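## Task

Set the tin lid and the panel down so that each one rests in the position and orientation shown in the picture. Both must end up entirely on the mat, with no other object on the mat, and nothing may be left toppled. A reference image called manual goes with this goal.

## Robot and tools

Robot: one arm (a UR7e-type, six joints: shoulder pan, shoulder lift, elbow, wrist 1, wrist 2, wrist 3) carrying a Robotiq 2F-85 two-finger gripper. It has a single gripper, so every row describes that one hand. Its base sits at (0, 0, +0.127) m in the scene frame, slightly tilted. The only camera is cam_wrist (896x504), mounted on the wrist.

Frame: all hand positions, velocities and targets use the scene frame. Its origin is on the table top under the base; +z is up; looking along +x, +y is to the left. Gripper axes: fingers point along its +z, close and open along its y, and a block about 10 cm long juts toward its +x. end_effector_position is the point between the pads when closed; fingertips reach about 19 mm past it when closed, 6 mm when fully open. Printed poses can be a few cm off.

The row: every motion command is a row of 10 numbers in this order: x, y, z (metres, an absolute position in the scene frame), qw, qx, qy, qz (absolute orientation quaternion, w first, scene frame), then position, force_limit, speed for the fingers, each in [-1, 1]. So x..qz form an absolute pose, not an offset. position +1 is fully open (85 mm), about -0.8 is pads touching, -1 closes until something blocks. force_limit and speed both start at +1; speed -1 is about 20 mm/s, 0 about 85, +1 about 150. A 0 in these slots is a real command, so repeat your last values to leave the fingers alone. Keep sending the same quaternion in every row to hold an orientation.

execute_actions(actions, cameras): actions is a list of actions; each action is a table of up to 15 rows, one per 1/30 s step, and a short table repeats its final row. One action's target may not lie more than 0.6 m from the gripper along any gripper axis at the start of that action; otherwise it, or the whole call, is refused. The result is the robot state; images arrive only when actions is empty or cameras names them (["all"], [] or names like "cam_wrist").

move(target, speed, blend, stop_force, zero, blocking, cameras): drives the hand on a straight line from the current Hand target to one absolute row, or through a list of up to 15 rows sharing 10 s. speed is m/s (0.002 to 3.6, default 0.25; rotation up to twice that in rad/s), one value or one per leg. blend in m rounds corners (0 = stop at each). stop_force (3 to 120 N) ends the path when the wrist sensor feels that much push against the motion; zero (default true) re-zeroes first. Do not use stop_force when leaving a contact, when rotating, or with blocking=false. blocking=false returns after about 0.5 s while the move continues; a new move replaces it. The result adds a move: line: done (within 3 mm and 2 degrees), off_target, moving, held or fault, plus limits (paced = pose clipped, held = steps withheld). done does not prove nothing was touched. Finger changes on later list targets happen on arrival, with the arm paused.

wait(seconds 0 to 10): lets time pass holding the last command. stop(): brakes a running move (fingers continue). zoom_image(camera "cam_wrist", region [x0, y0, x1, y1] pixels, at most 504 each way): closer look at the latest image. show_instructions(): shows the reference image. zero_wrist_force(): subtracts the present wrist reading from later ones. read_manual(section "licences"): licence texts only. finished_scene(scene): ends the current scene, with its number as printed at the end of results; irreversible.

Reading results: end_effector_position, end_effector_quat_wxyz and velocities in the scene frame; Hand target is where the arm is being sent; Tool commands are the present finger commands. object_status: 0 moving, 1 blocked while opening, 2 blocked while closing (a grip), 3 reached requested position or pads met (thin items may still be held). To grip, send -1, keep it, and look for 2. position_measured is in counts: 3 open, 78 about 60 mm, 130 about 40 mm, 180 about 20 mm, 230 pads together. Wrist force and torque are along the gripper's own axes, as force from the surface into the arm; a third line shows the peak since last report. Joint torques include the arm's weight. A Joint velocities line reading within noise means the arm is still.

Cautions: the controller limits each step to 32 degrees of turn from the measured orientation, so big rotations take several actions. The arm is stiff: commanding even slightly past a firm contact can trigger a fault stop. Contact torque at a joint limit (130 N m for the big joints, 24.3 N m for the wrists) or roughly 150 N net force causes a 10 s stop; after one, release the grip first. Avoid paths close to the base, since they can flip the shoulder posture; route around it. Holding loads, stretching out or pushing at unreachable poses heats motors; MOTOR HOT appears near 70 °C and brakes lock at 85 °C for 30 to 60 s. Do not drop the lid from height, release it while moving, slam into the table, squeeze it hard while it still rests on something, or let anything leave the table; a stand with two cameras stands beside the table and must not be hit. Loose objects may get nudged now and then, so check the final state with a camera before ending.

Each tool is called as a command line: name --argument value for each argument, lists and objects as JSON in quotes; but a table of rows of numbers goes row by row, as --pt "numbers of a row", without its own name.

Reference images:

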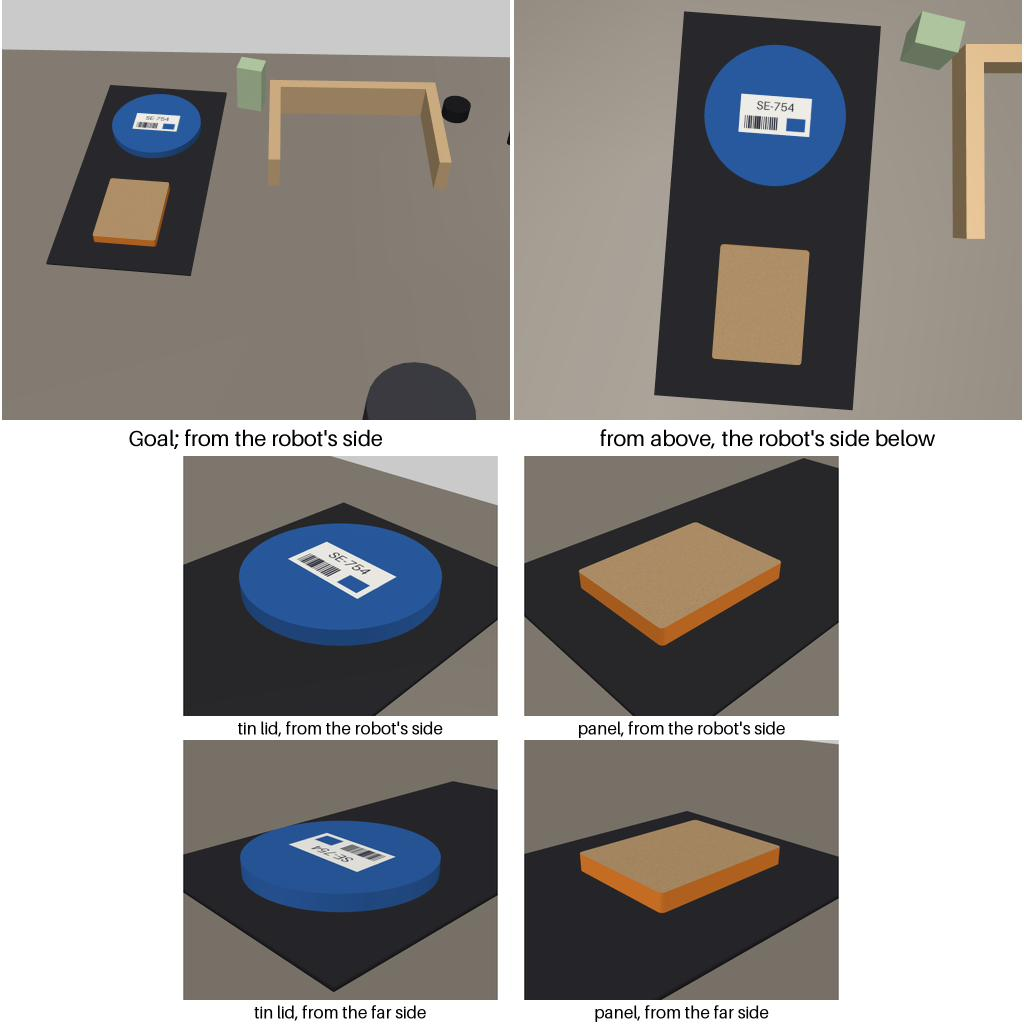

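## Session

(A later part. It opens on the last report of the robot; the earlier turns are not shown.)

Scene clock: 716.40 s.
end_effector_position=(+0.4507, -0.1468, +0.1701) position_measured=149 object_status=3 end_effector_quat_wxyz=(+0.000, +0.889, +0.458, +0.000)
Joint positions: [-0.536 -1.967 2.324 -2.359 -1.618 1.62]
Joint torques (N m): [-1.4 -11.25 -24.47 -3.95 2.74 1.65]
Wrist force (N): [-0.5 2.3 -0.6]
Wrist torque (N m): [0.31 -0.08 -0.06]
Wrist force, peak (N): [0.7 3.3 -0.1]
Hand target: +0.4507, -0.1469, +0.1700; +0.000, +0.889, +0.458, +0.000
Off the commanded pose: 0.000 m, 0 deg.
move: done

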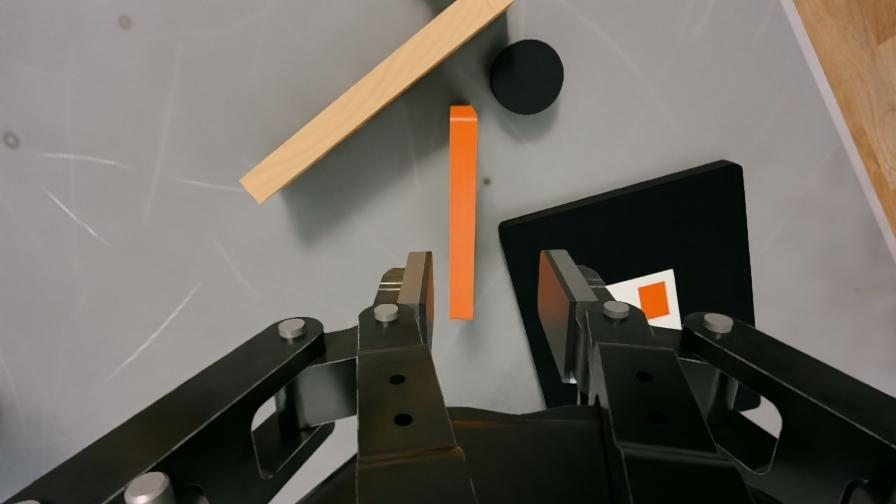

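move --pt "0.440 -0.154 0.12 0 0.889 0.4579 0 -0.16 -0.2 0" --pt "0.440 -0.154 0.070 0 0.889 0.4579 0 -0.16 -0.2 0" --pt "0.440 -0.154 0.070 0 0.889 0.4579 0 -1 -0.1 -1" --speed '[0.2, 0.12, 0.1]' --blend '[0.01, 0, 0]' --cameras '["all"]'

Scene clock: 727.17 s.
end_effector_position=(+0.4400, -0.1540, +0.0700) position_measured=202 object_status=0 end_effector_quat_wxyz=(+0.000, +0.889, +0.458, +0.000)
Joint positions: [-0.587 -1.715 2.434 -2.722 -1.596 1.575]
Joint torques (N m): [18.22 -16.85 -4.84 -2.27 -2.07 1.77]
Wrist force (N): [-1.2 1.4 -10.9]
Wrist torque (N m): [0.43 -0.04 0.08]
Wrist force, peak (N): [-1.0 1.5 -12.4]
Hand target: +0.4400, -0.1540, +0.0700; +0.000, +0.889, +0.458, +0.000
Off the commanded pose: 0.000 m, 0 deg.
move: done

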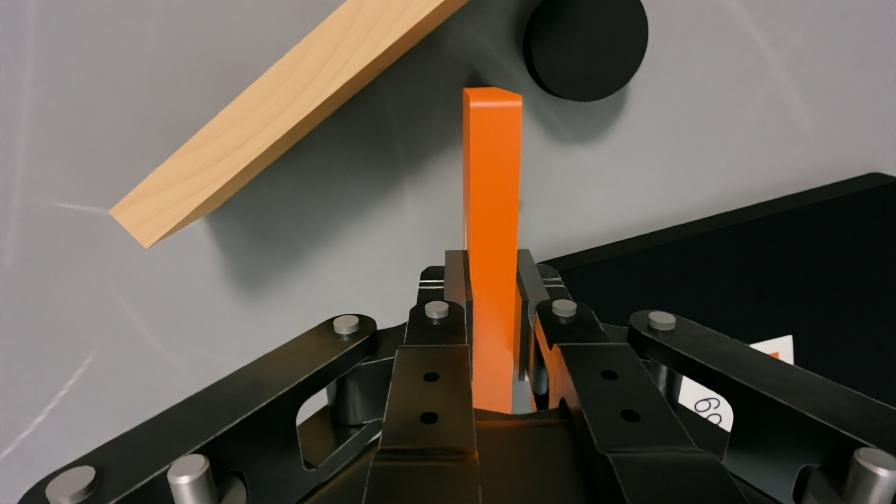

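move --pt "0.440 -0.154 0.17 0 0.889 0.4579 0 -1 -0.1 -1" --pt "0.40 0.05 0.22 0 0.0297 0.9996 0 -1 -0.1 -1" --pt "0.325 0.265 0.15 0.0125 0.0269 0.9059 0.4224 -1 -0.1 -1" --speed '[0.15, 0.5, 0.4]' --blend '[0.02, 0.05, 0]' --cameras '["all"]'

Scene clock: 739.40 s.
end_effector_position=(+0.3250, +0.2650, +0.1500) position_measured=202 object_status=2 end_effector_quat_wxyz=(+0.012, +0.027, +0.906, +0.422)
Joint positions: [0.006 -1.576 2.774 -3.116 -0.956 -0.005]
Joint torques (N m): [20.48 -8.2 3.7 -3.64 -0.66 1.9]
Wrist force (N): [0.1 3.6 1.0]
Wrist torque (N m): [0.29 -0.12 -0.23]
Wrist force, peak (N): [-1.0 1.7 -12.5]
Hand target: +0.3250, +0.2650, +0.1500; +0.012, +0.027, +0.906, +0.422
Off the commanded pose: 0.000 m, 0 deg.
move: done

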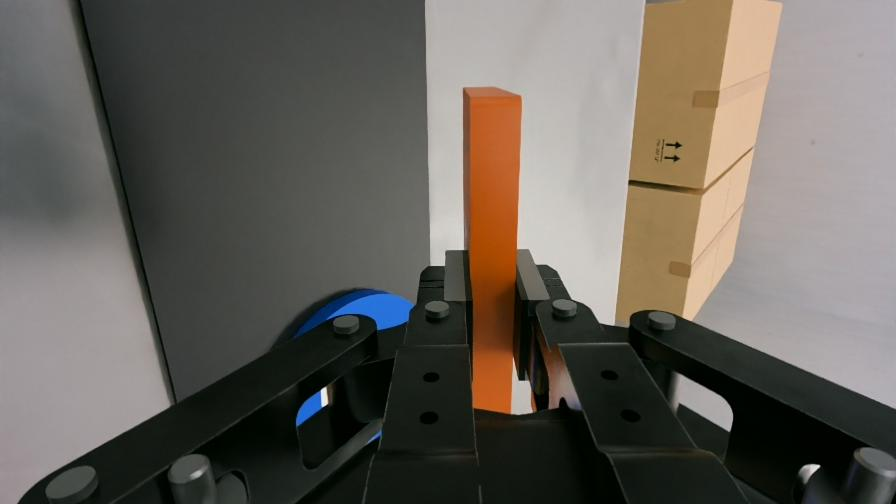

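move --target '[0.326, 0.294, 0.072, 0.0125, 0.0269, 0.9059, 0.4224, -1, -0.1, -1]' --speed 0.2

move --target '[0.326, 0.294, 0.042, 0.0125, 0.0269, 0.9059, 0.4224, -1, -0.1, -1]' --speed 0.012 --stop_force 3 --cameras '["all"]'

Scene clock: 749.77 s.
end_effector_position=(+0.3260, +0.2940, +0.0720) position_measured=202 object_status=2 end_effector_quat_wxyz=(+0.012, +0.027, +0.906, +0.422) end_effector_velocity=(+0.001, +0.000, +0.000) end_effector_angular_velocity=(+0.000, -0.004, -0.001)
Joint positions: [0.037 -1.059 2.718 -3.598 -0.967 0.031]
Joint velocities: [0 0 0 -0.005 0 0.001]
Joint torques (N m): [23.92 -18.43 -0.83 -2.95 -0.67 1.79]
Wrist force (N): [0.8 3.8 1.1]
Wrist torque (N m): [0.34 -0.18 -0.22]
Wrist force, peak (N): [0.1 4.5 0.4]
Hand target: +0.3260, +0.2940, +0.0720; +0.012, +0.027, +0.906, +0.422
Off the commanded pose: 0.000 m, 0 deg.
move: done

Scene clock: 752.60 s.
end_effector_position=(+0.3260, +0.2940, +0.0517) position_measured=202 object_status=2 end_effector_quat_wxyz=(+0.012, +0.027, +0.906, +0.422)
Joint positions: [0.017 -0.965 2.702 -3.663 -0.96 0.008]
Joint torques (N m): [22.11 -30.22 13.34 -0.69 -1.4 2]
Wrist force (N): [1.1 5.5 -1.1]
Wrist torque (N m): [0.23 -0.11 -0.04]
Wrist force, peak (N): [1.0 8.0 -3.7]
Hand target: +0.3260, +0.2940, +0.0517; +0.012, +0.027, +0.906, +0.422
Off the commanded pose: 0.010 m, 0 deg.
move: contact

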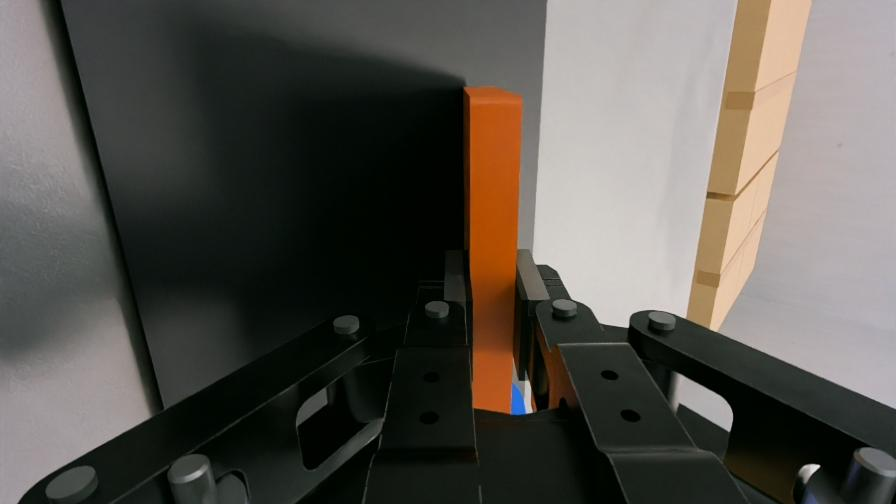

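move --pt "0.326 0.294 0.0567 0.0125 0.0269 0.9059 0.4224 -1 -0.1 -1" --pt "0.326 0.294 0.0570 0.0125 0.0269 0.9059 0.4224 -0.25 -0.1 -1" --speed 0.04

move --pt "0.3254 0.284 0.052 0.01015 0.02788 0.9393 0.3418 -0.25 -0.1 -1" --pt "0.325 0.272 0.040 0.01015 0.02788 0.9393 0.3418 -0.25 -0.1 -1" --speed '[0.08, 0.05]' --blend '[0.008, 0]' --stop_force 6 --cameras '["all"]'

Scene clock: 761.10 s.
end_effector_position=(+0.3260, +0.2940, +0.0570) position_measured=160 object_status=0 end_effector_quat_wxyz=(+0.013, +0.027, +0.906, +0.422)
Joint positions: [0.022 -0.989 2.707 -3.648 -0.962 0.014]
Joint torques (N m): [23.83 -31.61 13.62 -1.05 -0.54 1.8]
Wrist force (N): [0.6 4.4 1.0]
Wrist torque (N m): [0.36 -0.14 -0.21]
Wrist force, peak (N): [1.0 7.1 -2.2]
Hand target: +0.3260, +0.2940, +0.0570; +0.013, +0.027, +0.906, +0.422
Off the commanded pose: 0.000 m, 0 deg.
move: done

Scene clock: 763.73 s.
end_effector_position=(+0.3250, +0.2720, +0.0400) position_measured=160 object_status=3 end_effector_quat_wxyz=(+0.010, +0.028, +0.939, +0.342)
Joint positions: [0.071 -1.043 2.701 -3.605 -1.154 0.063]
Joint torques (N m): [1.63 -18.96 11.71 -3.63 3.9 -1.8]
Wrist force (N): [0.9 3.7 0.8]
Wrist torque (N m): [0.38 -0.16 0.05]
Wrist force, peak (N): [0.7 4.2 1.4]
Hand target: +0.3250, +0.2720, +0.0400; +0.010, +0.028, +0.939, +0.342
Off the commanded pose: 0.000 m, 0 deg.
move: done

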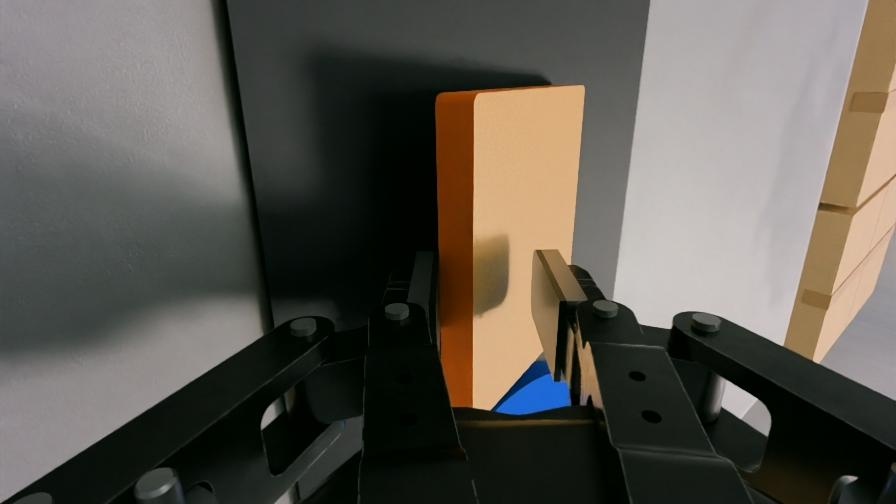

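move --pt "0.325 0.240 0.041 0.01015 0.02788 0.9393 0.3418 -0.25 -0.1 -1" --pt "0.33 0.225 0.10 0.01015 0.02788 0.9393 0.3418 -0.25 -0.1 -1" --speed '[0.06, 0.2]' --blend '[0.005, 0]' --cameras '["all"]'

Scene clock: 769.10 s.
end_effector_position=(+0.3300, +0.2250, +0.1000) position_measured=160 object_status=3 end_effector_quat_wxyz=(+0.010, +0.028, +0.939, +0.342) end_effector_velocity=(+0.000, +0.000, +0.000) end_effector_angular_velocity=(+0.000, +0.002, +0.001)
Joint positions: [-0.045 -1.502 2.771 -3.166 -1.114 -0.057]
Joint velocities: [0 -0.001 -0.001 0.005 0 -0.001]
Joint torques (N m): [-1.58 -24.49 -7.98 -0.87 -1.04 -2.1]
Wrist force (N): [0.1 3.8 0.6]
Wrist torque (N m): [0.34 -0.12 0.03]
Wrist force, peak (N): [0.2 4.4 -0.1]
Hand target: +0.3300, +0.2250, +0.1000; +0.010, +0.028, +0.939, +0.342
Off the commanded pose: 0.000 m, 0 deg.
move: done

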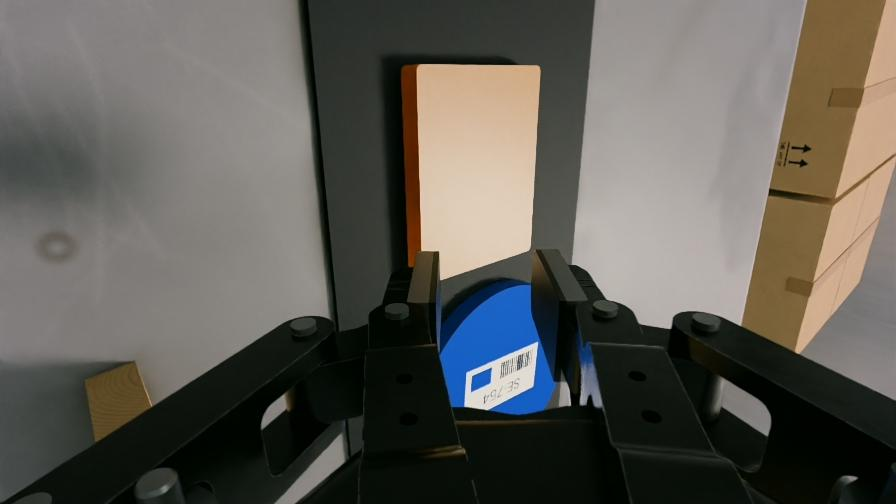

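move --target '[0.38, 0.30, 0.30, 0, 0.7071, 0.7071, 0, 0.6, -0.1, 0]' --speed 0.5 --cameras '["all"]'

zoom_image --camera "cam_wrist" --region '[200, 0, 700, 300]'

Scene clock: 777.50 s.
end_effector_position=(+0.3800, +0.3000, +0.3000) position_measured=53 object_status=3 end_effector_quat_wxyz=(+0.000, +0.707, +0.707, +0.000)
Joint positions: [0.807 -1.572 1.981 -2.032 -2.001 2.344]
Joint torques (N m): [21.79 -17.21 -25.65 -0.68 2.73 1.74]
Wrist force (N): [-1.0 2.5 0.3]
Wrist torque (N m): [0.37 0.06 -0.10]
Wrist force, peak (N): [0.4 4.2 0.3]
Hand target: +0.3800, +0.3000, +0.3000; +0.000, +0.707, +0.707, +0.000
Off the commanded pose: 0.000 m, 0 deg.
move: done

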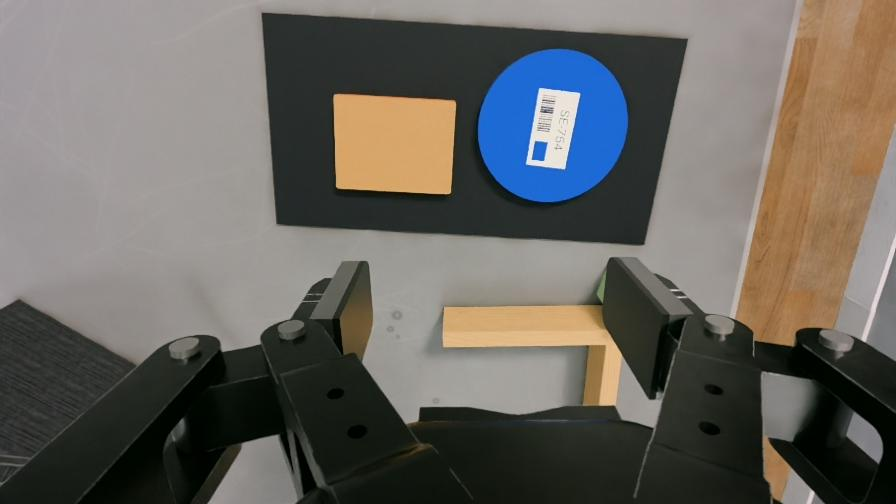

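Scaled by 1.008 from the camera's 896x504 image, which has a finer 1280x720 frame.

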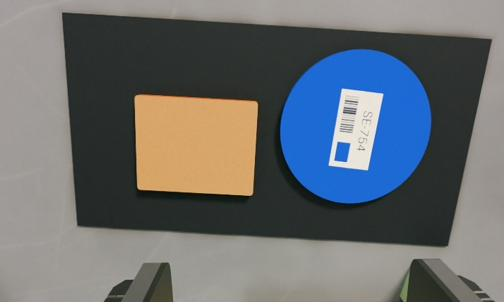

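finished_scene --scene 2

The scene is finished: the task was done.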